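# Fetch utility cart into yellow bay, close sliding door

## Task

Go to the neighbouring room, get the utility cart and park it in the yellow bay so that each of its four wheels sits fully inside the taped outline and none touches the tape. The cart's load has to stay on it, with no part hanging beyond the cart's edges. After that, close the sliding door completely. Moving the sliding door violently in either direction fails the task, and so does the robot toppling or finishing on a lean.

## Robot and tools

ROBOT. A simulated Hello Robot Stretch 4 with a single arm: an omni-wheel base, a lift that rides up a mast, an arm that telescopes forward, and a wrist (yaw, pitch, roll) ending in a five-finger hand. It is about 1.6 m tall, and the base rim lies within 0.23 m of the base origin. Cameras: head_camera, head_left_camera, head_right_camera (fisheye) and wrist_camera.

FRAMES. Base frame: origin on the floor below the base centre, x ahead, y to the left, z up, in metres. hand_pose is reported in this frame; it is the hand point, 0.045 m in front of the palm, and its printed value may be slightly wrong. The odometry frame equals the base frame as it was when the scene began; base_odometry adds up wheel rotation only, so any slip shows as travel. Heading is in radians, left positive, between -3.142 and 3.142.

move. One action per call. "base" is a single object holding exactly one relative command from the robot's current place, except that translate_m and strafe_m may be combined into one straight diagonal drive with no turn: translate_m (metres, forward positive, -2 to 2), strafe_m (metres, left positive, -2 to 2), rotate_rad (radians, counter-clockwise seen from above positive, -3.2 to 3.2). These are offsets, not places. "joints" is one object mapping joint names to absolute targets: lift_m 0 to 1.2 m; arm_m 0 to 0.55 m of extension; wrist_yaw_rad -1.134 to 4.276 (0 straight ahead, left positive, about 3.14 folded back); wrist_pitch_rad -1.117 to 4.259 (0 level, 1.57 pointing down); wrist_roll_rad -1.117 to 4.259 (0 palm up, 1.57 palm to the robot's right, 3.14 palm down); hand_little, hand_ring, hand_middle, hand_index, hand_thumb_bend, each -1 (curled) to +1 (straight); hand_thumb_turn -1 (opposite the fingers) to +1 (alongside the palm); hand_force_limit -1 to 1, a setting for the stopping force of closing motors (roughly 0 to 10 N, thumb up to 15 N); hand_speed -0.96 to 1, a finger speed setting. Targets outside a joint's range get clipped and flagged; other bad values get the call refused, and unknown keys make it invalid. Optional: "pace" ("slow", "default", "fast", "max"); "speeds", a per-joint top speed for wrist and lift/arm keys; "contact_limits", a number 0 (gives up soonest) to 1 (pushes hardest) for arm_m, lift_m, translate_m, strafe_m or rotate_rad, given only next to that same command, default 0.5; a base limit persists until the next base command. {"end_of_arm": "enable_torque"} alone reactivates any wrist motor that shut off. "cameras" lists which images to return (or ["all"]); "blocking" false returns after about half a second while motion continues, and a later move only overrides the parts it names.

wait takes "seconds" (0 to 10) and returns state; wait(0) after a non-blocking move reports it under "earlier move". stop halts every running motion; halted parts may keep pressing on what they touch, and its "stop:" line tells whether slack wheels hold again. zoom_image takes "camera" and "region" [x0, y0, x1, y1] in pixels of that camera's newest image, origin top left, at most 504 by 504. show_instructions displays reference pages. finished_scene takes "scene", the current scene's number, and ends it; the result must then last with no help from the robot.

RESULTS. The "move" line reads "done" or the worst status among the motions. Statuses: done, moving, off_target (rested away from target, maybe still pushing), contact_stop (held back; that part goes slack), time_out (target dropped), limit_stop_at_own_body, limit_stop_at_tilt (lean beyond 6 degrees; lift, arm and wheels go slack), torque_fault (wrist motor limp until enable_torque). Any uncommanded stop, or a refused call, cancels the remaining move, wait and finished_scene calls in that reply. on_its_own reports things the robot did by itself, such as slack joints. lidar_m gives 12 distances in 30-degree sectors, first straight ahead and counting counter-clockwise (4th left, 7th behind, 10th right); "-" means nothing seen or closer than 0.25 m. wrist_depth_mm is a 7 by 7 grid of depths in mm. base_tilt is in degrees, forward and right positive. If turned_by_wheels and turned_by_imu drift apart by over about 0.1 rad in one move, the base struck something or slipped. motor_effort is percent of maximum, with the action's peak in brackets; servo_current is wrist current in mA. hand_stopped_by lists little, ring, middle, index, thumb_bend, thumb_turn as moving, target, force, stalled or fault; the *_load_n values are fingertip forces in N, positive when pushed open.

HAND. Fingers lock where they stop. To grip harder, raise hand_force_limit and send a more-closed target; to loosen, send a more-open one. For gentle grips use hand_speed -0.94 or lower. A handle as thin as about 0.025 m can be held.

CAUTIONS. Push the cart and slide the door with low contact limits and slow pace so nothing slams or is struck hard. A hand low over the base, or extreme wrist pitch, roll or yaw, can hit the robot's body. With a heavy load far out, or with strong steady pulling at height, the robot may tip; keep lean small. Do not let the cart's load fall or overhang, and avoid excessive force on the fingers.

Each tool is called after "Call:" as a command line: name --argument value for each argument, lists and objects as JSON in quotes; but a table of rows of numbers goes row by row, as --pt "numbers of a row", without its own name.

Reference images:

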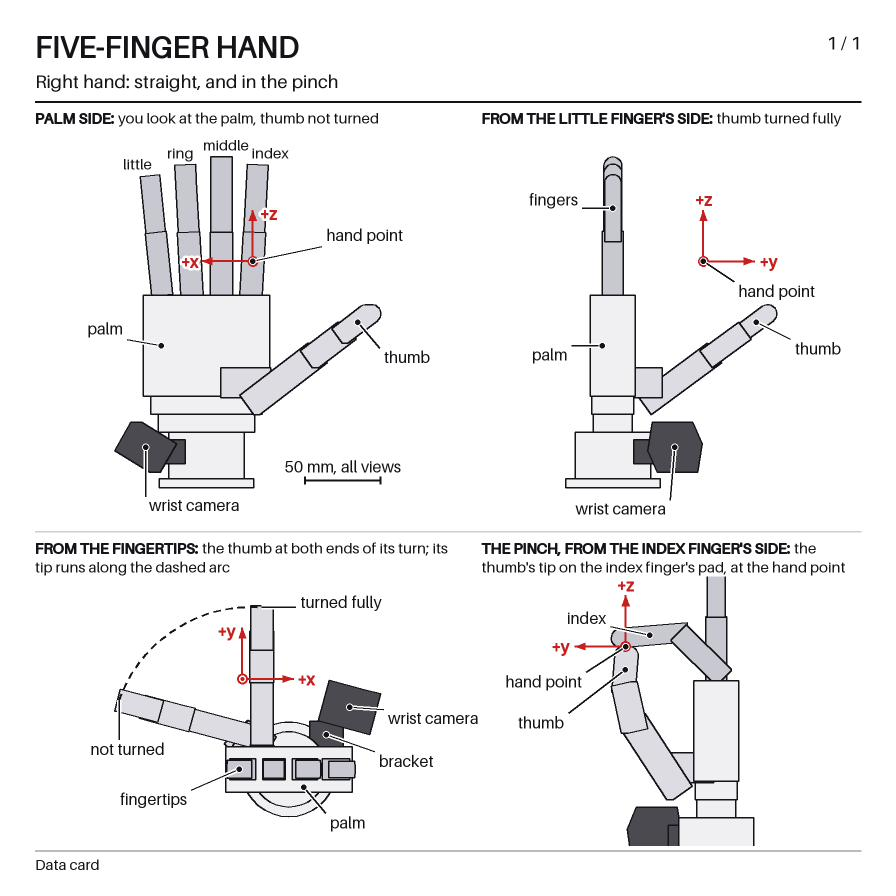

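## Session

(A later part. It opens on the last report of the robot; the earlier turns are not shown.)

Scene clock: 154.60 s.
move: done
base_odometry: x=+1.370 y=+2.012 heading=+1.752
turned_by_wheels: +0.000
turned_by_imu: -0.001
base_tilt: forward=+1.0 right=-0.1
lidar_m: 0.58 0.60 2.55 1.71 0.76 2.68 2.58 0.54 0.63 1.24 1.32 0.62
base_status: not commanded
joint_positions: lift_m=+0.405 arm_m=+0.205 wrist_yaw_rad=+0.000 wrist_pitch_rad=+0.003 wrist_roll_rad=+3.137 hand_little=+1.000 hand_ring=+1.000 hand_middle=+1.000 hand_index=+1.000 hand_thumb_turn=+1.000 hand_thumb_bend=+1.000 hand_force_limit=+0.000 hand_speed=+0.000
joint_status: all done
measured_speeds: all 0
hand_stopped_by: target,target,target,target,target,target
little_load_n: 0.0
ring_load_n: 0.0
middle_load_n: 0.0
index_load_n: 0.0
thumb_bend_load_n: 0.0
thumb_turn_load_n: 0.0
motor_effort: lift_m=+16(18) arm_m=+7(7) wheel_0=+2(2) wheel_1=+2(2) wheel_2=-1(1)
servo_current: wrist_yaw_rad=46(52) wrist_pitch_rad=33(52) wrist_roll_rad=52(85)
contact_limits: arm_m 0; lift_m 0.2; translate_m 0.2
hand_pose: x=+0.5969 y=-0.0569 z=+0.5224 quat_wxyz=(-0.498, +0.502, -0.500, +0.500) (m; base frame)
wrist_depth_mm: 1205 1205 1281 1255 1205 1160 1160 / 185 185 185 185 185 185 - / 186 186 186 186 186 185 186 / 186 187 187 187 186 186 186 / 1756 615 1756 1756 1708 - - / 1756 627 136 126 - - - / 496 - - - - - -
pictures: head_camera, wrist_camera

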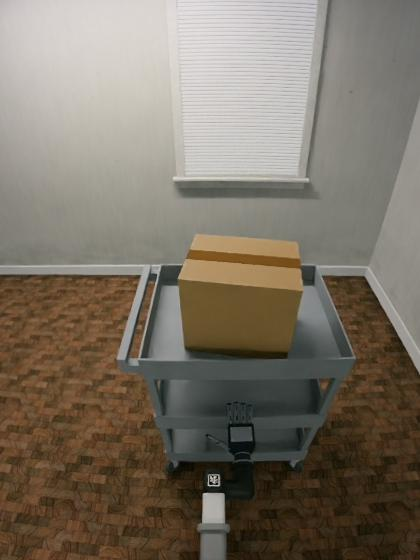

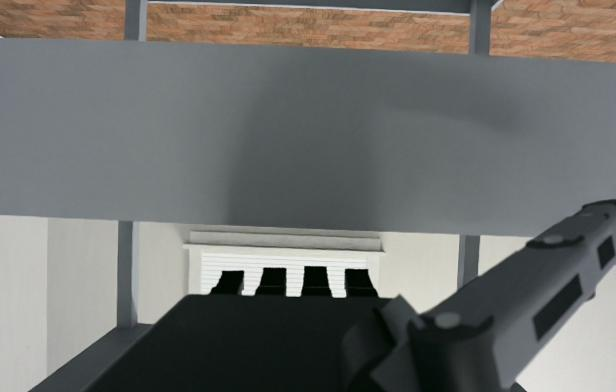

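Call:
move --joints '{"lift_m": 0.393}' --pace "slow" --contact_limits '{"lift_m": 0.1}'

Call:
move --joints '{"hand_thumb_turn": -1, "hand_force_limit": -0.5, "hand_speed": -0.5}'

Call:
move --joints '{"hand_index": -0.1, "hand_middle": -0.1, "hand_ring": -0.1, "hand_little": -0.1, "hand_speed": -0.8}' --cameras '["head_camera", "wrist_camera"]'

Scene clock: 157.17 s.
move: done
base_odometry: x=+1.370 y=+2.012 heading=+1.752
turned_by_wheels: +0.000
turned_by_imu: -0.001
base_tilt: forward=+1.0 right=-0.1
lidar_m: 0.59 0.62 2.56 1.70 0.73 2.67 2.59 0.53 0.62 1.25 1.27 0.62
base_status: not commanded
joint_positions: lift_m=+0.393 arm_m=+0.205 wrist_yaw_rad=+0.000 wrist_pitch_rad=+0.003 wrist_roll_rad=+3.137 hand_little=+1.000 hand_ring=+1.000 hand_middle=+1.000 hand_index=+1.000 hand_thumb_turn=+1.000 hand_thumb_bend=+1.000 hand_force_limit=+0.000 hand_speed=+0.000
joint_status: all done
measured_speeds: all 0
hand_stopped_by: target,target,target,target,target,target
little_load_n: 0.0
ring_load_n: 0.0
middle_load_n: 0.0
index_load_n: -0.5
thumb_bend_load_n: 0.0
thumb_turn_load_n: -0.5
motor_effort: lift_m=+17(17) arm_m=+7(7) wheel_0=+2(2) wheel_1=+2(2) wheel_2=-1(2)
servo_current: wrist_yaw_rad=46(52) wrist_pitch_rad=39(46) wrist_roll_rad=46(72)
contact_limits: arm_m 0; lift_m 0.1; translate_m 0.2
hand_pose: x=+0.5969 y=-0.0569 z=+0.5104 quat_wxyz=(-0.498, +0.502, -0.500, +0.500) (m; base frame)
wrist_depth_mm: 1308 1255 1308 1308 1281 1160 1118 / - 1618 - - 1499 1576 1499 / 186 186 186 186 185 186 185 / 187 186 186 187 186 186 186 / 187 187 1756 187 187 187 - / 1708 615 136 125 - - - / 1708 - - - - - -
pictures: none

Scene clock: 159.73 s.
move: done
base_odometry: x=+1.370 y=+2.012 heading=+1.752
turned_by_wheels: +0.000
turned_by_imu: -0.001
base_tilt: forward=+0.9 right=-0.1
lidar_m: 0.58 0.63 2.56 1.72 0.77 2.70 2.58 0.55 0.60 1.25 1.32 0.60
base_status: not commanded
joint_positions: lift_m=+0.393 arm_m=+0.205 wrist_yaw_rad=+0.000 wrist_pitch_rad=+0.003 wrist_roll_rad=+3.137 hand_little=+1.000 hand_ring=+1.000 hand_middle=+1.000 hand_index=+1.000 hand_thumb_turn=-1.000 hand_thumb_bend=+1.000 hand_force_limit=-0.500 hand_speed=-0.500
joint_status: all done
measured_speeds: all 0
hand_stopped_by: target,target,target,target,target,target
little_load_n: 0.0
ring_load_n: -0.5
middle_load_n: 0.0
index_load_n: 0.0
thumb_bend_load_n: 0.0
thumb_turn_load_n: 0.0
motor_effort: lift_m=+17(17) arm_m=+7(7) wheel_0=+2(2) wheel_1=+2(2) wheel_2=-1(2)
servo_current: wrist_yaw_rad=46(52) wrist_pitch_rad=46(52) wrist_roll_rad=59(65)
contact_limits: arm_m 0; lift_m 0.1; translate_m 0.2
hand_pose: x=+0.5969 y=-0.0569 z=+0.5104 quat_wxyz=(-0.498, +0.502, -0.500, +0.500) (m; base frame)
wrist_depth_mm: 1281 1281 1366 1205 117 1160 1138 / - 1618 - 1537 - 1576 1464 / 186 186 185 186 - 185 185 / 187 187 186 187 - 186 186 / 188 187 1661 187 - 187 187 / 1708 621 136 125 - - - / 1708 - - - - - -
pictures: none

Scene clock: 161.97 s.
move: off_target
base_odometry: x=+1.370 y=+2.012 heading=+1.752
turned_by_wheels: +0.000
turned_by_imu: -0.001
base_tilt: forward=+1.0 right=-0.2
lidar_m: 0.59 0.64 2.57 1.71 0.76 2.69 2.57 0.51 0.65 1.25 1.30 0.62
base_status: not commanded
joint_positions: lift_m=+0.393 arm_m=+0.205 wrist_yaw_rad=+0.000 wrist_pitch_rad=+0.003 wrist_roll_rad=+3.137 hand_little=+0.540 hand_ring=+0.577 hand_middle=+0.595 hand_index=+0.632 hand_thumb_turn=-1.000 hand_thumb_bend=+1.000 hand_force_limit=-0.500 hand_speed=-0.800
joint_status: hand_little off_target (ended at +0.540, target -0.100); hand_ring off_target (ended at +0.577, target -0.100); hand_middle off_target (ended at +0.595, target -0.100); hand_index off_target (ended at +0.632, target -0.100); the others done
measured_speeds: all 0
hand_stopped_by: force,force,force,force,target,target
little_load_n: 5.0
ring_load_n: 0.0
middle_load_n: -0.5
index_load_n: 0.0
thumb_bend_load_n: 0.0
thumb_turn_load_n: 0.0
motor_effort: lift_m=+17(17) arm_m=+6(7) wheel_0=+1(2) wheel_1=+2(2) wheel_2=-1(2)
servo_current: wrist_yaw_rad=46(52) wrist_pitch_rad=39(52) wrist_roll_rad=46(78)
contact_limits: arm_m 0; lift_m 0.1; translate_m 0.2
hand_pose: x=+0.5969 y=-0.0569 z=+0.5105 quat_wxyz=(-0.498, +0.502, -0.500, +0.500) (m; base frame)
wrist_depth_mm: 1281 1281 1308 1229 1118 1182 1138 / 183 - - 183 - - 1464 / 183 183 184 184 - 185 184 / 185 185 185 185 - 185 186 / 1708 615 186 186 - 186 186 / 1808 621 136 125 - - - / 504 544 - - - - -
pictures: head_camera, wrist_camera

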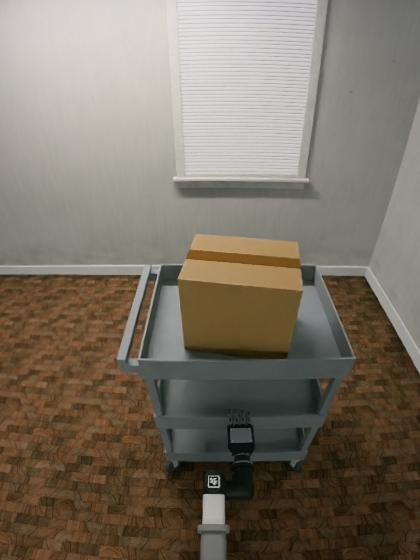

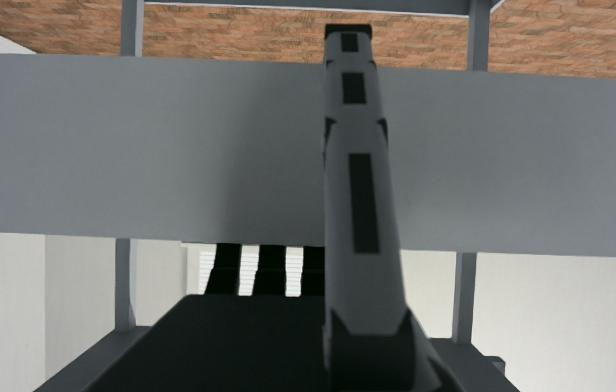

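Call:
zoom_image --camera "wrist_camera" --region '[180, 210, 340, 310]'

Call:
zoom_image --camera "head_camera" --region '[190, 380, 290, 480]'

Scaled by 3.150.

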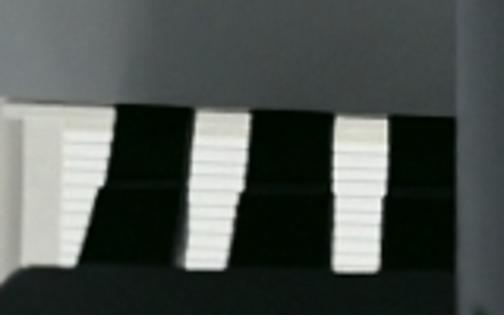

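Scaled by 5.040 from the camera's 420x560 image, which has a finer 600x800 frame.

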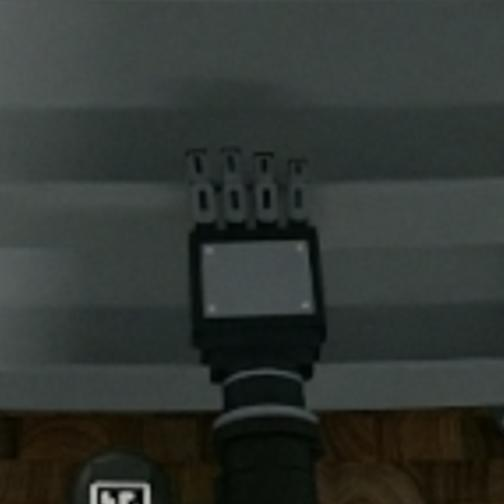

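Call:
move --joints '{"hand_index": 1, "hand_middle": 1, "hand_ring": 1, "hand_little": 1, "lift_m": 0.4}'

Call:
move --joints '{"arm_m": 0.243}' --pace "slow" --contact_limits '{"arm_m": 0.0}'

Call:
move --joints '{"hand_index": -0.1, "hand_middle": -0.1, "hand_ring": -0.1, "hand_little": -0.1}' --cameras '["head_camera", "wrist_camera"]'

Scene clock: 171.03 s.
move: done
base_odometry: x=+1.370 y=+2.012 heading=+1.752
turned_by_wheels: +0.000
turned_by_imu: -0.001
base_tilt: forward=+1.0 right=+0.0
lidar_m: 0.57 0.61 2.57 1.70 0.76 2.70 2.58 0.56 0.64 1.26 1.32 0.64
base_status: not commanded
joint_positions: lift_m=+0.400 arm_m=+0.205 wrist_yaw_rad=+0.000 wrist_pitch_rad=+0.003 wrist_roll_rad=+3.137 hand_little=+1.000 hand_ring=+1.000 hand_middle=+1.000 hand_index=+1.000 hand_thumb_turn=-1.000 hand_thumb_bend=+1.000 hand_force_limit=-0.500 hand_speed=-0.800
joint_status: all done
measured_speeds: all 0
hand_stopped_by: target,target,target,target,target,target
little_load_n: 0.0
ring_load_n: 0.0
middle_load_n: 0.0
index_load_n: 0.0
thumb_bend_load_n: 0.0
thumb_turn_load_n: 0.0
motor_effort: lift_m=+23(24) arm_m=+6(6) wheel_0=+1(1) wheel_1=+2(2) wheel_2=-1(2)
servo_current: wrist_yaw_rad=39(52) wrist_pitch_rad=39(46) wrist_roll_rad=26(65)
contact_limits: arm_m 0; translate_m 0.2
hand_pose: x=+0.5969 y=-0.0569 z=+0.5169 quat_wxyz=(-0.498, +0.502, -0.500, +0.500) (m; base frame)
wrist_depth_mm: 1308 1255 1336 1205 1118 1160 1138 / 184 183 184 185 - 1464 - / 184 185 185 185 - 185 185 / 185 186 186 186 - 186 186 / 1661 615 1708 205 - - - / 1756 615 136 125 - - - / 508 544 - - - - -
pictures: none

Scene clock: 172.53 s.
move: done
base_odometry: x=+1.370 y=+2.012 heading=+1.752
turned_by_wheels: +0.000
turned_by_imu: +0.000
base_tilt: forward=+1.0 right=+0.0
lidar_m: 0.57 0.62 2.54 1.73 0.77 2.70 2.55 0.53 0.66 1.24 1.31 0.61
base_status: not commanded
joint_positions: lift_m=+0.400 arm_m=+0.243 wrist_yaw_rad=+0.000 wrist_pitch_rad=+0.003 wrist_roll_rad=+3.137 hand_little=+1.000 hand_ring=+1.000 hand_middle=+1.000 hand_index=+1.000 hand_thumb_turn=-1.000 hand_thumb_bend=+1.000 hand_force_limit=-0.500 hand_speed=-0.800
joint_status: all done
measured_speeds: all 0
hand_stopped_by: target,target,target,target,target,target
little_load_n: -0.5
ring_load_n: 0.0
middle_load_n: 0.0
index_load_n: 0.0
thumb_bend_load_n: 0.0
thumb_turn_load_n: 0.0
motor_effort: lift_m=+24(24) arm_m=+7(12) wheel_0=+1(1) wheel_1=+2(2) wheel_2=-1(2)
servo_current: wrist_yaw_rad=46(52) wrist_pitch_rad=39(46) wrist_roll_rad=52(72)
contact_limits: arm_m 0; translate_m 0.2
hand_pose: x=+0.6349 y=-0.0569 z=+0.5169 quat_wxyz=(-0.498, +0.502, -0.500, +0.500) (m; base frame)
wrist_depth_mm: - - 1182 1078 1078 1098 1078 / 146 146 146 146 147 147 - / 146 147 147 147 - 147 148 / 147 147 147 148 - 148 148 / 148 148 1661 148 - 148 - / 1661 580 136 126 - - - / 504 539 - - - - -
pictures: none

Scene clock: 175.00 s.
move: done
base_odometry: x=+1.370 y=+2.012 heading=+1.752
turned_by_wheels: +0.000
turned_by_imu: -0.001
base_tilt: forward=+1.0 right=-0.1
lidar_m: 0.58 0.60 2.57 1.72 0.77 2.70 2.60 0.54 0.62 1.24 1.32 0.62
base_status: not commanded
joint_positions: lift_m=+0.400 arm_m=+0.243 wrist_yaw_rad=+0.000 wrist_pitch_rad=+0.003 wrist_roll_rad=+3.137 hand_little=-0.100 hand_ring=-0.100 hand_middle=-0.100 hand_index=-0.100 hand_thumb_turn=-1.000 hand_thumb_bend=+1.000 hand_force_limit=-0.500 hand_speed=-0.800
joint_status: all done
measured_speeds: all 0
hand_stopped_by: target,target,target,target,target,target
little_load_n: 0.0
ring_load_n: 0.0
middle_load_n: 0.0
index_load_n: 0.0
thumb_bend_load_n: 0.0
thumb_turn_load_n: 0.0
motor_effort: lift_m=+24(24) arm_m=+7(7) wheel_0=+1(1) wheel_1=+2(2) wheel_2=-1(2)
servo_current: wrist_yaw_rad=46(59) wrist_pitch_rad=39(52) wrist_roll_rad=78(78)
contact_limits: arm_m 0; translate_m 0.2
hand_pose: x=+0.6349 y=-0.0569 z=+0.5169 quat_wxyz=(-0.498, +0.502, -0.500, +0.500) (m; base frame)
wrist_depth_mm: - - 1160 1060 1060 1078 1060 / 146 146 146 146 146 147 - / 147 147 147 147 - 147 147 / 147 147 147 148 - 148 148 / 148 148 157 148 - 148 - / 1661 585 136 125 - - - / 508 544 - - - - -
pictures: head_camera, wrist_camera

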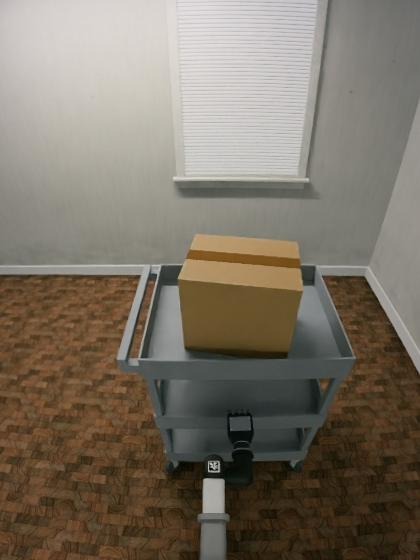

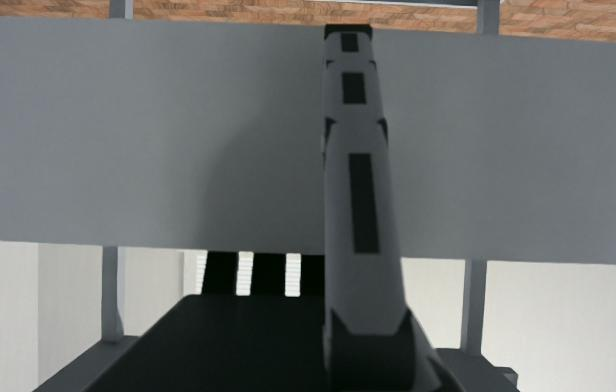

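Call:
move --joints '{"hand_index": -0.6, "hand_middle": -0.6, "hand_ring": -0.6, "hand_little": -0.6, "hand_speed": -0.9}'

Call:
move --joints '{"hand_thumb_bend": -0.5}' --cameras '["wrist_camera"]'

Scene clock: 177.73 s.
move: off_target
base_odometry: x=+1.370 y=+2.012 heading=+1.752
turned_by_wheels: +0.000
turned_by_imu: -0.001
base_tilt: forward=+1.0 right=-0.1
lidar_m: 0.56 0.63 2.56 1.70 0.76 2.66 2.57 0.54 0.65 1.24 1.33 0.63
base_status: not commanded
joint_positions: lift_m=+0.400 arm_m=+0.243 wrist_yaw_rad=+0.000 wrist_pitch_rad=+0.003 wrist_roll_rad=+3.137 hand_little=-0.359 hand_ring=-0.321 hand_middle=-0.294 hand_index=-0.303 hand_thumb_turn=-1.000 hand_thumb_bend=+1.000 hand_force_limit=-0.500 hand_speed=-0.900
joint_status: hand_little off_target (ended at -0.359, target -0.600); hand_ring off_target (ended at -0.321, target -0.600); hand_middle off_target (ended at -0.294, target -0.600); hand_index off_target (ended at -0.303, target -0.600); the others done
measured_speeds: all 0
hand_stopped_by: force,force,force,force,target,target
little_load_n: 3.5
ring_load_n: 2.0
middle_load_n: 0.0
index_load_n: -0.5
thumb_bend_load_n: 0.0
thumb_turn_load_n: 0.0
motor_effort: lift_m=+24(24) arm_m=+5(7) wheel_0=+0(1) wheel_1=+2(2) wheel_2=+0(1)
servo_current: wrist_yaw_rad=52(59) wrist_pitch_rad=33(52) wrist_roll_rad=52(65)
contact_limits: arm_m 0; translate_m 0.2
hand_pose: x=+0.6350 y=-0.0569 z=+0.5169 quat_wxyz=(-0.498, +0.502, -0.500, +0.500) (m; base frame)
wrist_depth_mm: - - 1160 1078 1060 1078 1078 / 145 145 145 145 145 146 - / 145 146 146 146 - 146 146 / 146 146 146 147 - 147 147 / 146 146 153 147 - 148 148 / 1708 580 136 125 - - - / 508 549 - - - - -
pictures: none

Scene clock: 183.97 s.
move: off_target
base_odometry: x=+1.370 y=+2.012 heading=+1.752
turned_by_wheels: +0.000
turned_by_imu: -0.002
base_tilt: forward=+1.0 right=-0.1
lidar_m: 0.59 0.62 2.56 1.74 0.74 2.69 2.58 0.53 0.65 1.24 1.29 0.63
base_status: not commanded
joint_positions: lift_m=+0.400 arm_m=+0.243 wrist_yaw_rad=+0.000 wrist_pitch_rad=+0.003 wrist_roll_rad=+3.137 hand_little=-0.359 hand_ring=-0.321 hand_middle=-0.294 hand_index=-0.303 hand_thumb_turn=-1.000 hand_thumb_bend=+0.575 hand_force_limit=-0.500 hand_speed=-0.900
joint_status: hand_thumb_bend off_target (ended at +0.575, target -0.500)
measured_speeds: all 0
hand_stopped_by: force,force,force,force,force,target
little_load_n: 4.0
ring_load_n: 2.5
middle_load_n: 0.0
index_load_n: 0.0
thumb_bend_load_n: 3.5
thumb_turn_load_n: 0.5
motor_effort: lift_m=+23(24) arm_m=+6(6) wheel_0=+1(1) wheel_1=+1(2) wheel_2=+0(1)
servo_current: wrist_yaw_rad=39(59) wrist_pitch_rad=39(52) wrist_roll_rad=26(85)
contact_limits: arm_m 0; translate_m 0.2
hand_pose: x=+0.6350 y=-0.0569 z=+0.5169 quat_wxyz=(-0.498, +0.502, -0.500, +0.500) (m; base frame)
wrist_depth_mm: - - 1160 1138 1098 1098 1078 / 145 145 145 146 145 146 - / 145 145 146 146 146 146 146 / 146 146 146 146 - 147 147 / 146 147 153 147 - 148 148 / 1661 580 136 125 - - - / 508 544 - - - - -
pictures: wrist_camera

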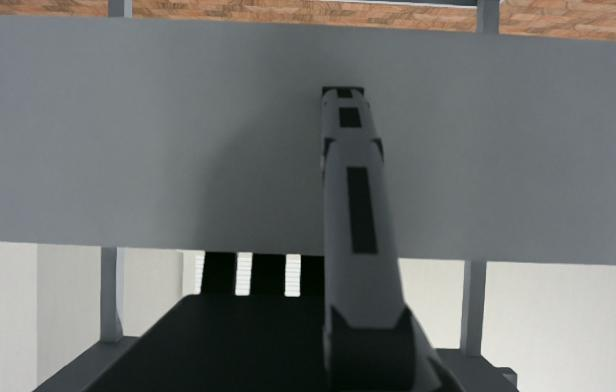

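Call:
move --joints '{"hand_index": -0.5, "hand_middle": -0.5, "hand_ring": -0.5, "hand_little": -0.5, "hand_force_limit": 0.0}'

Call:
move --base '{"translate_m": -0.15}' --pace "slow" --cameras '["head_camera", "wrist_camera"]'

Scene clock: 185.13 s.
move: off_target
base_odometry: x=+1.370 y=+2.012 heading=+1.752
turned_by_wheels: +0.000
turned_by_imu: +0.000
base_tilt: forward=+1.0 right=-0.1
lidar_m: 0.60 0.60 2.56 1.70 0.76 2.67 2.60 0.51 0.64 1.26 1.31 0.62
base_status: not commanded
joint_positions: lift_m=+0.400 arm_m=+0.243 wrist_yaw_rad=+0.000 wrist_pitch_rad=+0.003 wrist_roll_rad=+3.137 hand_little=-0.367 hand_ring=-0.329 hand_middle=-0.310 hand_index=-0.320 hand_thumb_turn=-1.000 hand_thumb_bend=+0.575 hand_force_limit=+0.000 hand_speed=-0.900
joint_status: hand_little off_target (ended at -0.367, target -0.500); hand_ring off_target (ended at -0.329, target -0.500); hand_middle off_target (ended at -0.310, target -0.500); hand_index off_target (ended at -0.320, target -0.500); the others done
measured_speeds: all 0
hand_stopped_by: force,force,force,force,force,target
little_load_n: 4.5
ring_load_n: 3.5
middle_load_n: 5.0
index_load_n: 6.5
thumb_bend_load_n: 5.5
thumb_turn_load_n: 0.5
motor_effort: lift_m=+23(24) arm_m=+5(6) wheel_0=+0(1) wheel_1=+2(2) wheel_2=+1(1)
servo_current: wrist_yaw_rad=52(52) wrist_pitch_rad=39(46) wrist_roll_rad=52(59)
contact_limits: arm_m 0; translate_m 0.2
hand_pose: x=+0.6350 y=-0.0568 z=+0.5169 quat_wxyz=(-0.498, +0.502, -0.500, +0.500) (m; base frame)
wrist_depth_mm: - - 1098 1118 1138 1078 1078 / 144 145 145 145 145 146 - / 145 145 145 145 146 146 146 / 146 146 146 146 - 147 147 / 146 147 153 147 - 147 147 / 1708 574 136 125 - - - / 508 544 - - - - -
pictures: none

Scene clock: 187.93 s.
move: done
base_odometry: x=+1.397 y=+1.865 heading=+1.751
turned_by_wheels: +0.000
turned_by_imu: +0.000
base_tilt: forward=+1.0 right=-0.1
lidar_m: 0.60 0.63 2.54 1.16 0.66 2.51 2.43 0.43 0.42 1.21 1.30 0.62
base_status: done
joint_positions: lift_m=+0.400 arm_m=+0.243 wrist_yaw_rad=+0.003 wrist_pitch_rad=+0.003 wrist_roll_rad=+3.137 hand_little=-0.367 hand_ring=-0.329 hand_middle=-0.310 hand_index=-0.320 hand_thumb_turn=-1.000 hand_thumb_bend=+0.575 hand_force_limit=+0.000 hand_speed=-0.900
joint_status: not commanded
measured_speeds: all 0
hand_stopped_by: force,force,force,force,force,target
little_load_n: 4.0
ring_load_n: 3.0
middle_load_n: 4.0
index_load_n: 5.0
thumb_bend_load_n: 6.5
thumb_turn_load_n: 0.0
motor_effort: lift_m=+23(24) arm_m=-4(5) wheel_0=-3(7) wheel_1=-2(6) wheel_2=+2(14)
servo_current: wrist_yaw_rad=52(65) wrist_pitch_rad=33(52) wrist_roll_rad=46(72)
contact_limits: arm_m 0
hand_pose: x=+0.6353 y=-0.0562 z=+0.5169 quat_wxyz=(-0.499, +0.503, -0.499, +0.500) (m; base frame)
wrist_depth_mm: - - 1098 1138 1118 1078 1078 / 144 145 145 145 145 145 - / 145 145 145 145 146 146 146 / 145 146 146 146 - 147 147 / 146 146 153 147 - 147 - / 1863 574 136 125 - - - / 508 549 - - - - -
pictures: head_camera, wrist_camera

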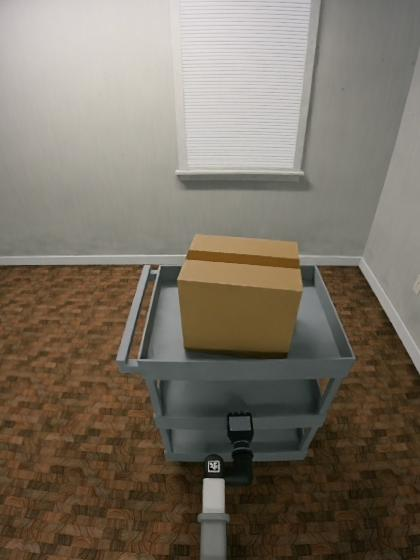

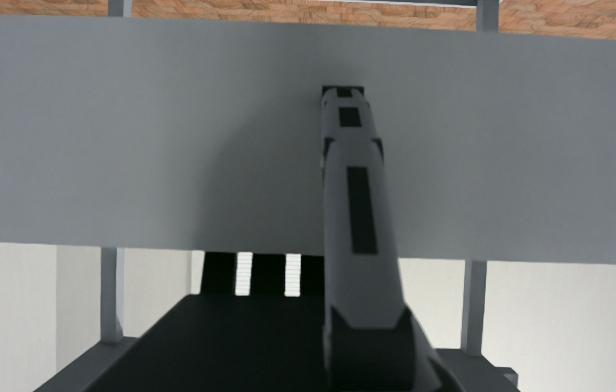

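Call:
move --base '{"rotate_rad": -0.04}' --pace "slow"

Call:
move --base '{"strafe_m": 0.16}' --pace "slow" --cameras '["head_camera", "wrist_camera", "head_left_camera"]'

Scene clock: 191.17 s.
move: done
base_odometry: x=+1.396 y=+1.864 heading=+1.713
turned_by_wheels: -0.038
turned_by_imu: -0.039
base_tilt: forward=+1.0 right=-0.1
lidar_m: 0.58 0.60 2.60 1.35 0.65 2.57 2.42 0.47 0.42 1.07 1.29 0.63
base_status: done
joint_positions: lift_m=+0.400 arm_m=+0.243 wrist_yaw_rad=+0.010 wrist_pitch_rad=+0.003 wrist_roll_rad=+3.140 hand_little=-0.366 hand_ring=-0.328 hand_middle=-0.311 hand_index=-0.320 hand_thumb_turn=-0.999 hand_thumb_bend=+0.577 hand_force_limit=+0.000 hand_speed=-0.900
joint_status: not commanded
measured_speeds: all 0
hand_stopped_by: force,force,force,force,force,target
little_load_n: 17.5
ring_load_n: 8.0
middle_load_n: 1.0
index_load_n: 0.0
thumb_bend_load_n: 14.0
thumb_turn_load_n: 9.0
motor_effort: lift_m=+23(24) arm_m=-4(4) wheel_0=+10(13) wheel_1=+5(5) wheel_2=+5(11)
servo_current: wrist_yaw_rad=72(72) wrist_pitch_rad=46(46) wrist_roll_rad=39(65)
contact_limits: arm_m 0
hand_pose: x=+0.6357 y=-0.0544 z=+0.5171 quat_wxyz=(-0.501, +0.504, -0.498, +0.497) (m; base frame)
wrist_depth_mm: 1098 1098 1160 1138 1138 - 1138 / 148 147 146 145 144 142 - / 148 147 146 145 144 143 142 / 149 148 147 146 - 144 143 / 150 148 148 146 - 144 - / 1921 - 125 125 - - - / 1863 - - - - - -
pictures: none

Scene clock: 193.93 s.
move: done
base_odometry: x=+1.238 y=+1.842 heading=+1.713
turned_by_wheels: +0.000
turned_by_imu: -0.002
base_tilt: forward=+0.9 right=-0.1
lidar_m: 0.59 0.67 2.43 1.36 0.54 0.64 2.41 2.14 0.56 1.03 1.47 0.59
base_status: done
joint_positions: lift_m=+0.400 arm_m=+0.243 wrist_yaw_rad=-0.010 wrist_pitch_rad=+0.003 wrist_roll_rad=+3.140 hand_little=-0.359 hand_ring=-0.329 hand_middle=-0.311 hand_index=-0.318 hand_thumb_turn=-1.000 hand_thumb_bend=+0.577 hand_force_limit=+0.000 hand_speed=-0.900
joint_status: not commanded
measured_speeds: all 0
hand_stopped_by: force,force,force,force,force,target
little_load_n: 0.0
ring_load_n: 0.0
middle_load_n: 0.0
index_load_n: 25.0
thumb_bend_load_n: 16.5
thumb_turn_load_n: -3.0
motor_effort: lift_m=+21(23) arm_m=-3(4) wheel_0=-3(17) wheel_1=+1(9) wheel_2=-4(9)
servo_current: wrist_yaw_rad=65(72) wrist_pitch_rad=46(52) wrist_roll_rad=20(78)
contact_limits: arm_m 0
hand_pose: x=+0.6346 y=-0.0589 z=+0.5171 quat_wxyz=(-0.496, +0.499, -0.503, +0.502) (m; base frame)
wrist_depth_mm: - - - 1078 1098 1078 1138 / 129 134 138 142 148 153 - / 130 134 138 142 148 153 158 / 130 135 138 143 - 154 159 / 131 135 141 145 - 156 160 / 521 - 125 125 - - - / 508 - - - - - -
pictures: head_camera, head_left_camera, wrist_camera

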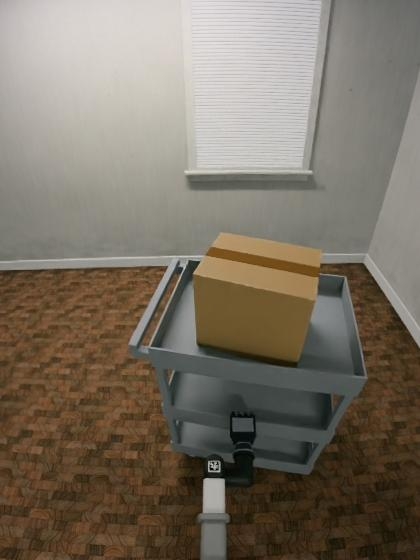

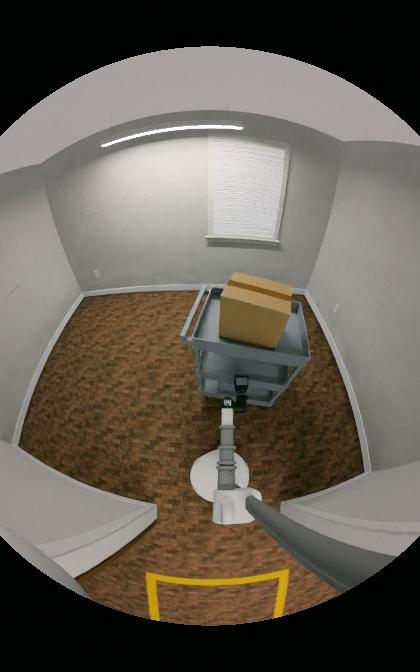

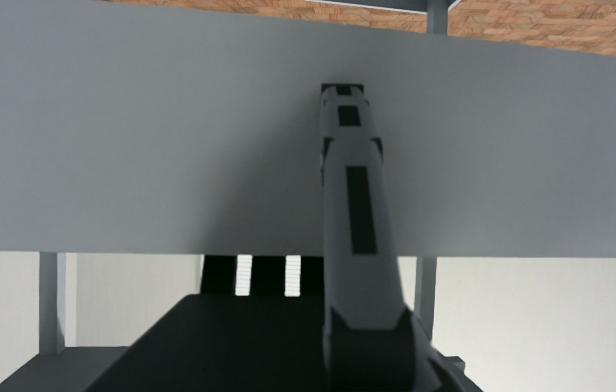

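Call:
move --joints '{"wrist_yaw_rad": -0.15}' --speeds '{"wrist_yaw_rad": 0.3}' --cameras '["wrist_camera"]'

Scene clock: 196.00 s.
move: done
base_odometry: x=+1.238 y=+1.842 heading=+1.714
turned_by_wheels: +0.001
turned_by_imu: +0.001
base_tilt: forward=+1.0 right=-0.2
lidar_m: 0.57 0.64 2.44 1.37 0.54 0.65 2.43 2.16 0.57 1.08 1.46 0.59
base_status: not commanded
joint_positions: lift_m=+0.400 arm_m=+0.243 wrist_yaw_rad=-0.139 wrist_pitch_rad=+0.003 wrist_roll_rad=+3.140 hand_little=-0.359 hand_ring=-0.329 hand_middle=-0.310 hand_index=-0.318 hand_thumb_turn=-1.000 hand_thumb_bend=+0.576 hand_force_limit=+0.000 hand_speed=-0.900
joint_status: all done
measured_speeds: all 0
hand_stopped_by: force,force,force,force,force,target
little_load_n: 0.0
ring_load_n: 0.5
middle_load_n: 5.5
index_load_n: 13.5
thumb_bend_load_n: 6.0
thumb_turn_load_n: 1.5
motor_effort: lift_m=+22(22) arm_m=-3(3) wheel_0=+1(4) wheel_1=+1(1) wheel_2=+6(6)
servo_current: wrist_yaw_rad=59(91) wrist_pitch_rad=39(46) wrist_roll_rad=26(65)
contact_limits: arm_m 0
hand_pose: x=+0.6252 y=-0.0868 z=+0.5171 quat_wxyz=(-0.463, +0.465, -0.534, +0.533) (m; base frame)
wrist_depth_mm: 1118 1118 1118 1118 1138 1138 1138 / 141 142 144 144 147 148 148 / 141 143 144 145 147 148 150 / 142 143 144 146 - 149 150 / 142 144 145 146 - 150 - / - - 136 125 - - - / - 564 - - - - -
pictures: wrist_camera

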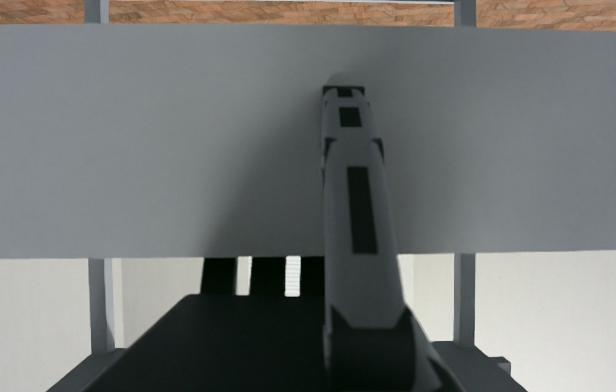

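Call:
move --base '{"translate_m": -0.2}' --joints '{"wrist_yaw_rad": -0.05}' --speeds '{"wrist_yaw_rad": 0.05}' --pace "slow" --cameras '["wrist_camera", "head_camera"]'

Scene clock: 201.17 s.
move: done
base_odometry: x=+1.267 y=+1.644 heading=+1.714
turned_by_wheels: +0.001
turned_by_imu: +0.001
base_tilt: forward=+0.9 right=-0.1
lidar_m: 0.57 0.62 2.41 0.49 0.47 2.36 2.24 2.03 0.49 0.49 1.49 0.61
base_status: done
joint_positions: lift_m=+0.400 arm_m=+0.243 wrist_yaw_rad=-0.045 wrist_pitch_rad=+0.003 wrist_roll_rad=+3.140 hand_little=-0.359 hand_ring=-0.329 hand_middle=-0.310 hand_index=-0.319 hand_thumb_turn=-1.000 hand_thumb_bend=+0.576 hand_force_limit=+0.000 hand_speed=-0.900
joint_status: all done
measured_speeds: all 0
hand_stopped_by: force,force,force,force,force,target
little_load_n: 0.0
ring_load_n: 0.0
middle_load_n: 3.0
index_load_n: 8.5
thumb_bend_load_n: 7.5
thumb_turn_load_n: 6.0
motor_effort: lift_m=+22(23) arm_m=-1(2) wheel_0=+4(8) wheel_1=+0(5) wheel_2=+6(19)
servo_current: wrist_yaw_rad=46(78) wrist_pitch_rad=33(52) wrist_roll_rad=39(72)
contact_limits: arm_m 0
hand_pose: x=+0.6324 y=-0.0665 z=+0.5171 quat_wxyz=(-0.488, +0.490, -0.511, +0.511) (m; base frame)
wrist_depth_mm: 1078 1060 1138 1138 1160 - 1118 / 142 143 144 144 145 146 147 / 142 143 144 145 146 147 148 / 143 144 145 146 - 148 148 / 143 145 146 146 - 148 - / - - 136 125 - - - / - 574 - - - - -
pictures: head_camera, wrist_camera

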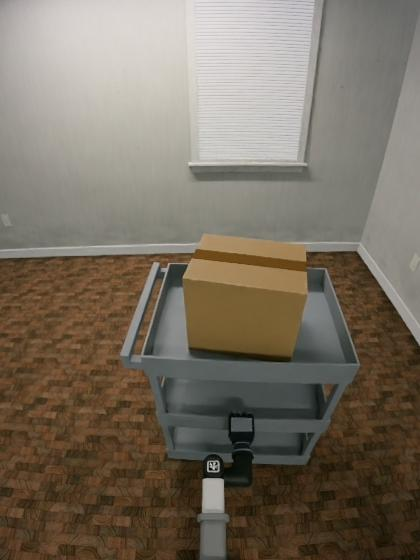

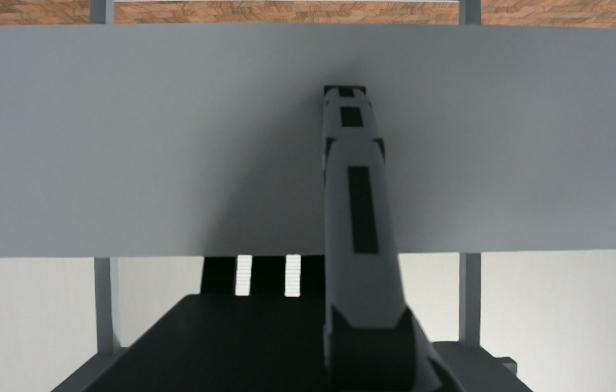

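Call:
move --base '{"translate_m": -0.35}' --joints '{"wrist_yaw_rad": 0.0}' --speeds '{"wrist_yaw_rad": 0.05}' --pace "slow" --cameras '["head_left_camera", "head_camera", "head_right_camera"]'

Scene clock: 206.57 s.
move: done
base_odometry: x=+1.317 y=+1.298 heading=+1.716
turned_by_wheels: +0.002
turned_by_imu: +0.005
base_tilt: forward=+1.0 right=-0.1
lidar_m: 0.58 0.57 0.46 0.45 2.38 1.97 1.88 1.96 1.46 0.48 0.48 0.65
base_status: done
joint_positions: lift_m=+0.400 arm_m=+0.243 wrist_yaw_rad=+0.018 wrist_pitch_rad=+0.003 wrist_roll_rad=+3.141 hand_little=-0.339 hand_ring=-0.327 hand_middle=-0.311 hand_index=-0.320 hand_thumb_turn=-1.000 hand_thumb_bend=+0.578 hand_force_limit=+0.000 hand_speed=-0.900
joint_status: all done
measured_speeds: all 0
hand_stopped_by: force,force,force,force,force,target
little_load_n: 31.5
ring_load_n: 22.5
middle_load_n: 2.0
index_load_n: 0.0
thumb_bend_load_n: 20.0
thumb_turn_load_n: -5.0
motor_effort: lift_m=+22(23) arm_m=+0(1) wheel_0=+10(11) wheel_1=+4(5) wheel_2=+12(17)
servo_current: wrist_yaw_rad=104(111) wrist_pitch_rad=33(52) wrist_roll_rad=7(72)
contact_limits: arm_m 0
hand_pose: x=+0.6362 y=-0.0525 z=+0.5172 quat_wxyz=(-0.504, +0.506, -0.496, +0.495) (m; base frame)
wrist_depth_mm: 1098 1118 1138 1138 1098 - - / 156 152 148 145 141 139 - / 156 153 149 146 142 138 - / 157 153 149 147 - 140 - / 158 156 151 148 - 140 - / - - 136 125 - - - / - - - - - - -
pictures: head_camera, head_left_camera, head_right_camera

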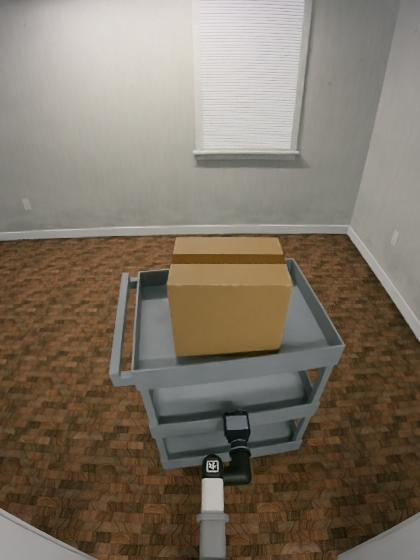

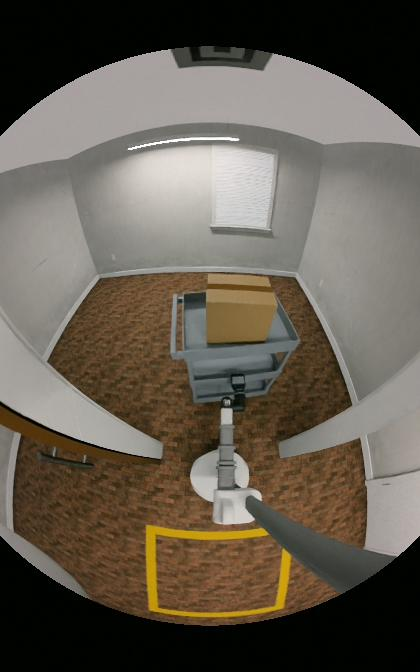

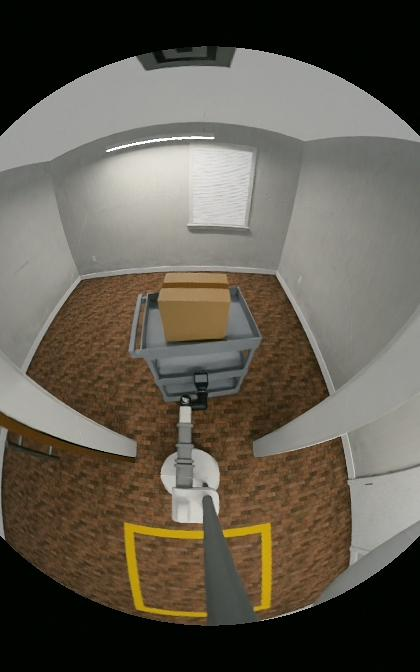

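Call:
move --joints '{"wrist_yaw_rad": 0.13}' --speeds '{"wrist_yaw_rad": 0.3}' --cameras '["wrist_camera"]'

Scene clock: 209.27 s.
move: done
base_odometry: x=+1.317 y=+1.298 heading=+1.714
turned_by_wheels: -0.002
turned_by_imu: -0.003
base_tilt: forward=+1.0 right=-0.1
lidar_m: 0.59 0.60 0.47 0.43 2.38 1.99 1.88 1.96 1.48 0.51 0.50 0.67
base_status: not commanded
joint_positions: lift_m=+0.400 arm_m=+0.243 wrist_yaw_rad=+0.126 wrist_pitch_rad=+0.003 wrist_roll_rad=+3.141 hand_little=-0.341 hand_ring=-0.327 hand_middle=-0.310 hand_index=-0.320 hand_thumb_turn=-1.000 hand_thumb_bend=+0.578 hand_force_limit=+0.000 hand_speed=-0.900
joint_status: all done
measured_speeds: all 0
hand_stopped_by: force,force,force,force,force,target
little_load_n: 10.0
ring_load_n: 12.5
middle_load_n: 3.0
index_load_n: 0.0
thumb_bend_load_n: 12.0
thumb_turn_load_n: -1.5
motor_effort: lift_m=+22(22) arm_m=+1(1) wheel_0=-2(10) wheel_1=+1(4) wheel_2=+0(13)
servo_current: wrist_yaw_rad=52(78) wrist_pitch_rad=39(52) wrist_roll_rad=59(59)
contact_limits: arm_m 0
hand_pose: x=+0.6405 y=-0.0284 z=+0.5172 quat_wxyz=(-0.530, +0.531, -0.468, +0.467) (m; base frame)
wrist_depth_mm: 1098 1118 1118 1138 1138 1118 1118 / 150 148 146 145 143 142 - / 150 149 147 146 143 143 142 / 151 149 148 146 - 144 142 / 152 150 149 147 - 144 - / - - 136 125 - - - / - - - - - - -
pictures: wrist_camera

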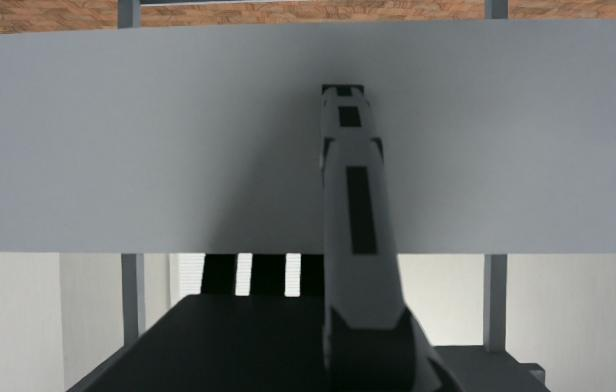

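Call:
move --base '{"translate_m": -0.12}' --pace "slow" --cameras '["wrist_camera"]'

Scene clock: 212.87 s.
move: done
base_odometry: x=+1.334 y=+1.179 heading=+1.715
turned_by_wheels: +0.000
turned_by_imu: +0.000
base_tilt: forward=+1.0 right=-0.1
lidar_m: 0.57 0.58 0.48 0.55 2.36 1.88 1.77 1.83 1.47 1.00 0.52 0.67
base_status: done
joint_positions: lift_m=+0.400 arm_m=+0.243 wrist_yaw_rad=+0.134 wrist_pitch_rad=+0.003 wrist_roll_rad=+3.141 hand_little=-0.341 hand_ring=-0.327 hand_middle=-0.310 hand_index=-0.320 hand_thumb_turn=-1.000 hand_thumb_bend=+0.576 hand_force_limit=+0.000 hand_speed=-0.900
joint_status: not commanded
measured_speeds: all 0
hand_stopped_by: force,force,force,force,force,target
little_load_n: 8.0
ring_load_n: 12.0
middle_load_n: 3.0
index_load_n: 0.0
thumb_bend_load_n: 13.5
thumb_turn_load_n: -1.5
motor_effort: lift_m=+21(22) arm_m=+1(2) wheel_0=+1(10) wheel_1=-1(6) wheel_2=+5(11)
servo_current: wrist_yaw_rad=52(59) wrist_pitch_rad=39(46) wrist_roll_rad=59(72)
contact_limits: arm_m 0
hand_pose: x=+0.6407 y=-0.0267 z=+0.5172 quat_wxyz=(-0.531, +0.533, -0.466, +0.465) (m; base frame)
wrist_depth_mm: 1138 - 1138 1160 1138 1118 1098 / 149 147 146 145 143 142 - / 150 148 147 146 144 143 142 / 151 149 148 146 - 144 142 / - 580 148 147 - 144 - / - - 136 125 - - - / - - - - - - -
pictures: wrist_camera

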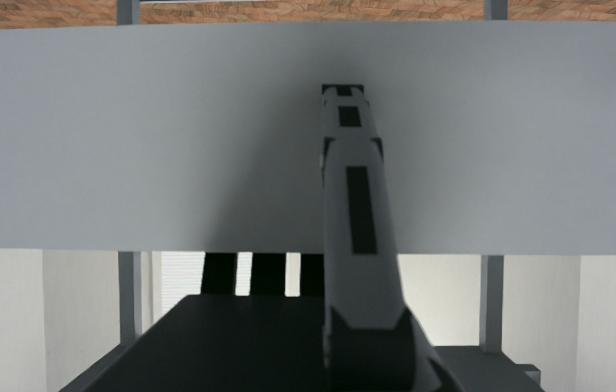

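Call:
move --base '{"rotate_rad": -0.05}' --pace "slow"

Call:
move --base '{"translate_m": -0.12}' --pace "slow" --cameras '["wrist_camera", "head_camera", "head_left_camera"]'

Scene clock: 215.00 s.
move: done
base_odometry: x=+1.334 y=+1.179 heading=+1.666
turned_by_wheels: -0.049
turned_by_imu: -0.049
base_tilt: forward=+1.0 right=-0.1
lidar_m: 0.58 0.56 0.46 0.52 2.33 1.91 1.76 1.79 1.52 1.22 0.54 0.68
base_status: done
joint_positions: lift_m=+0.400 arm_m=+0.243 wrist_yaw_rad=+0.149 wrist_pitch_rad=+0.003 wrist_roll_rad=+3.142 hand_little=-0.333 hand_ring=-0.327 hand_middle=-0.310 hand_index=-0.320 hand_thumb_turn=-1.000 hand_thumb_bend=+0.578 hand_force_limit=+0.000 hand_speed=-0.900
joint_status: not commanded
measured_speeds: all 0
hand_stopped_by: force,force,force,force,force,target
little_load_n: 28.0
ring_load_n: 23.0
middle_load_n: 2.5
index_load_n: 0.0
thumb_bend_load_n: 20.5
thumb_turn_load_n: 6.5
on_its_own: wrist_yaw_rad is at rest, and its servo_current (111 mA) is outside its rest range (0 to 104 mA)
motor_effort: lift_m=+21(22) arm_m=+2(2) wheel_0=+7(16) wheel_1=+5(9) wheel_2=+5(15)
servo_current: wrist_yaw_rad=111(124) wrist_pitch_rad=33(52) wrist_roll_rad=33(52)
contact_limits: arm_m 0
hand_pose: x=+0.6411 y=-0.0231 z=+0.5172 quat_wxyz=(-0.535, +0.537, -0.462, +0.461) (m; base frame)
wrist_depth_mm: 1098 1118 1118 1160 1060 - - / 155 152 148 145 141 140 - / 156 152 148 146 141 139 - / 157 154 149 146 - 140 - / - 154 151 148 - 141 - / - - 136 125 - - - / - - - - - - -
pictures: none

Scene clock: 217.50 s.
move: done
base_odometry: x=+1.346 y=+1.060 heading=+1.666
turned_by_wheels: -0.001
turned_by_imu: -0.001
base_tilt: forward=+1.0 right=-0.2
lidar_m: 0.58 0.58 0.53 0.90 2.34 1.75 1.66 1.70 1.50 1.42 0.62 0.67
base_status: done
joint_positions: lift_m=+0.400 arm_m=+0.243 wrist_yaw_rad=+0.130 wrist_pitch_rad=+0.003 wrist_roll_rad=+3.142 hand_little=-0.333 hand_ring=-0.327 hand_middle=-0.310 hand_index=-0.320 hand_thumb_turn=-1.000 hand_thumb_bend=+0.578 hand_force_limit=+0.000 hand_speed=-0.900
joint_status: not commanded
measured_speeds: all 0
hand_stopped_by: force,force,force,force,force,target
little_load_n: 11.0
ring_load_n: 16.0
middle_load_n: 4.0
index_load_n: 0.0
thumb_bend_load_n: 12.0
thumb_turn_load_n: 3.5
motor_effort: lift_m=+21(22) arm_m=+3(3) wheel_0=-6(8) wheel_1=-3(5) wheel_2=+0(16)
servo_current: wrist_yaw_rad=46(111) wrist_pitch_rad=39(52) wrist_roll_rad=20(65)
contact_limits: arm_m 0
hand_pose: x=+0.6406 y=-0.0274 z=+0.5172 quat_wxyz=(-0.531, +0.532, -0.467, +0.466) (m; base frame)
wrist_depth_mm: 1160 1160 1160 1138 1138 - 1098 / 151 149 147 145 143 141 - / 151 150 147 146 143 141 - / 153 150 148 146 - 142 - / 153 615 153 147 - 143 - / - - 136 125 - - - / - - - - - - -
pictures: head_camera, head_left_camera, wrist_camera

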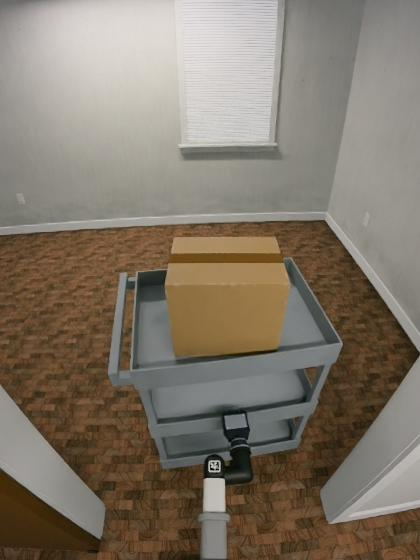

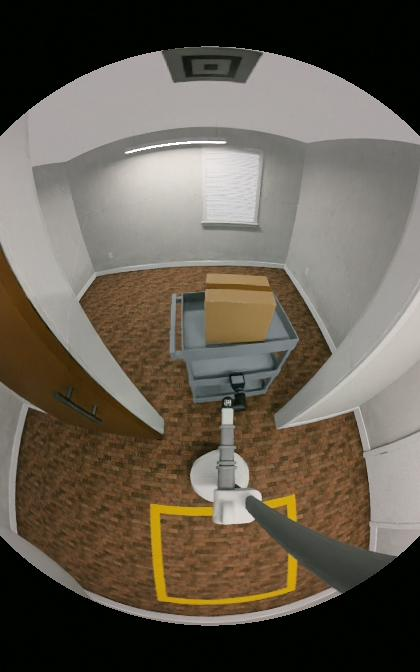

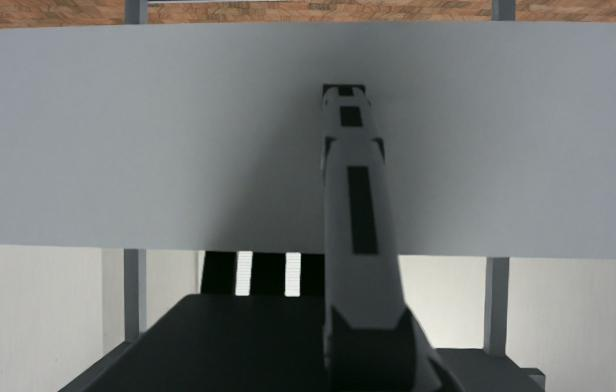

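Call:
move --base '{"translate_m": -0.4}' --pace "slow" --cameras '["wrist_camera", "head_camera", "head_left_camera"]'

Scene clock: 230.60 s.
move: done
base_odometry: x=+1.383 y=+0.662 heading=+1.664
turned_by_wheels: -0.002
turned_by_imu: -0.006
base_tilt: forward=+1.0 right=+0.0
lidar_m: 0.58 0.72 0.89 2.24 1.96 1.35 1.26 1.29 1.49 1.44 1.14 0.60
base_status: done
joint_positions: lift_m=+0.400 arm_m=+0.243 wrist_yaw_rad=+0.121 wrist_pitch_rad=+0.003 wrist_roll_rad=+3.140 hand_little=-0.335 hand_ring=-0.329 hand_middle=-0.311 hand_index=-0.255 hand_thumb_turn=-0.999 hand_thumb_bend=+0.577 hand_force_limit=+0.000 hand_speed=-0.900
joint_status: not commanded
measured_speeds: all 0
hand_stopped_by: force,force,force,force,force,target
little_load_n: 0.0
ring_load_n: 0.0
middle_load_n: 1.5
index_load_n: 30.0
thumb_bend_load_n: 15.0
thumb_turn_load_n: 14.5
motor_effort: lift_m=+21(22) arm_m=+3(4) wheel_0=-10(15) wheel_1=-6(8) wheel_2=-5(10)
servo_current: wrist_yaw_rad=59(65) wrist_pitch_rad=39(52) wrist_roll_rad=46(78)
contact_limits: arm_m 0
hand_pose: x=+0.6404 y=-0.0295 z=+0.5172 quat_wxyz=(-0.528, +0.530, -0.469, +0.468) (m; base frame)
wrist_depth_mm: - - - - 1060 1118 1138 / 111 120 129 138 154 166 - / 114 120 131 139 - 172 182 / 115 123 133 140 - 170 186 / 116 - 136 145 - 174 - / - - 136 125 - - - / 500 - - - - - -
pictures: head_camera, head_left_camera, wrist_camera

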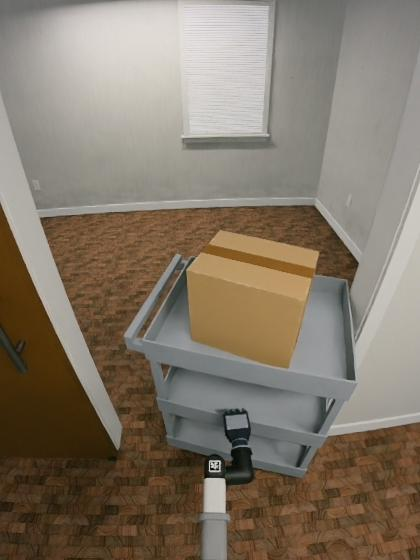

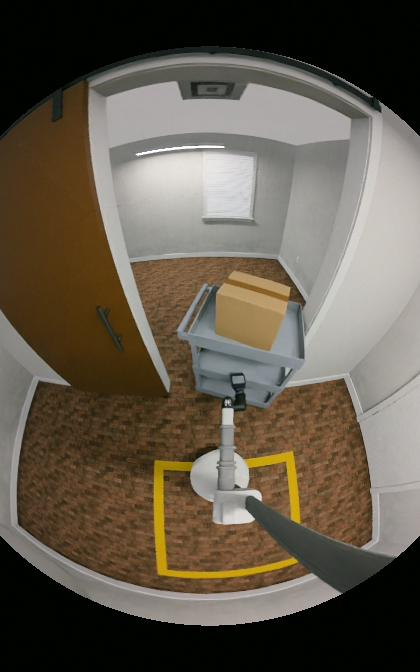

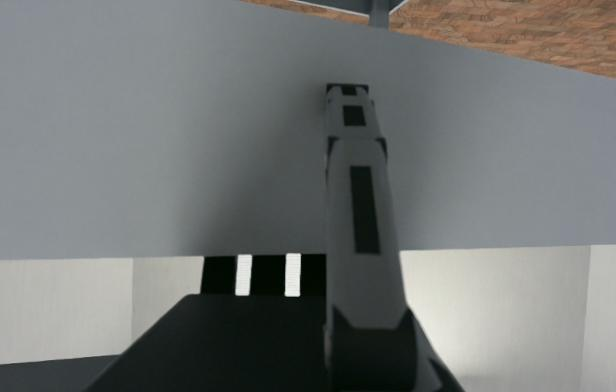

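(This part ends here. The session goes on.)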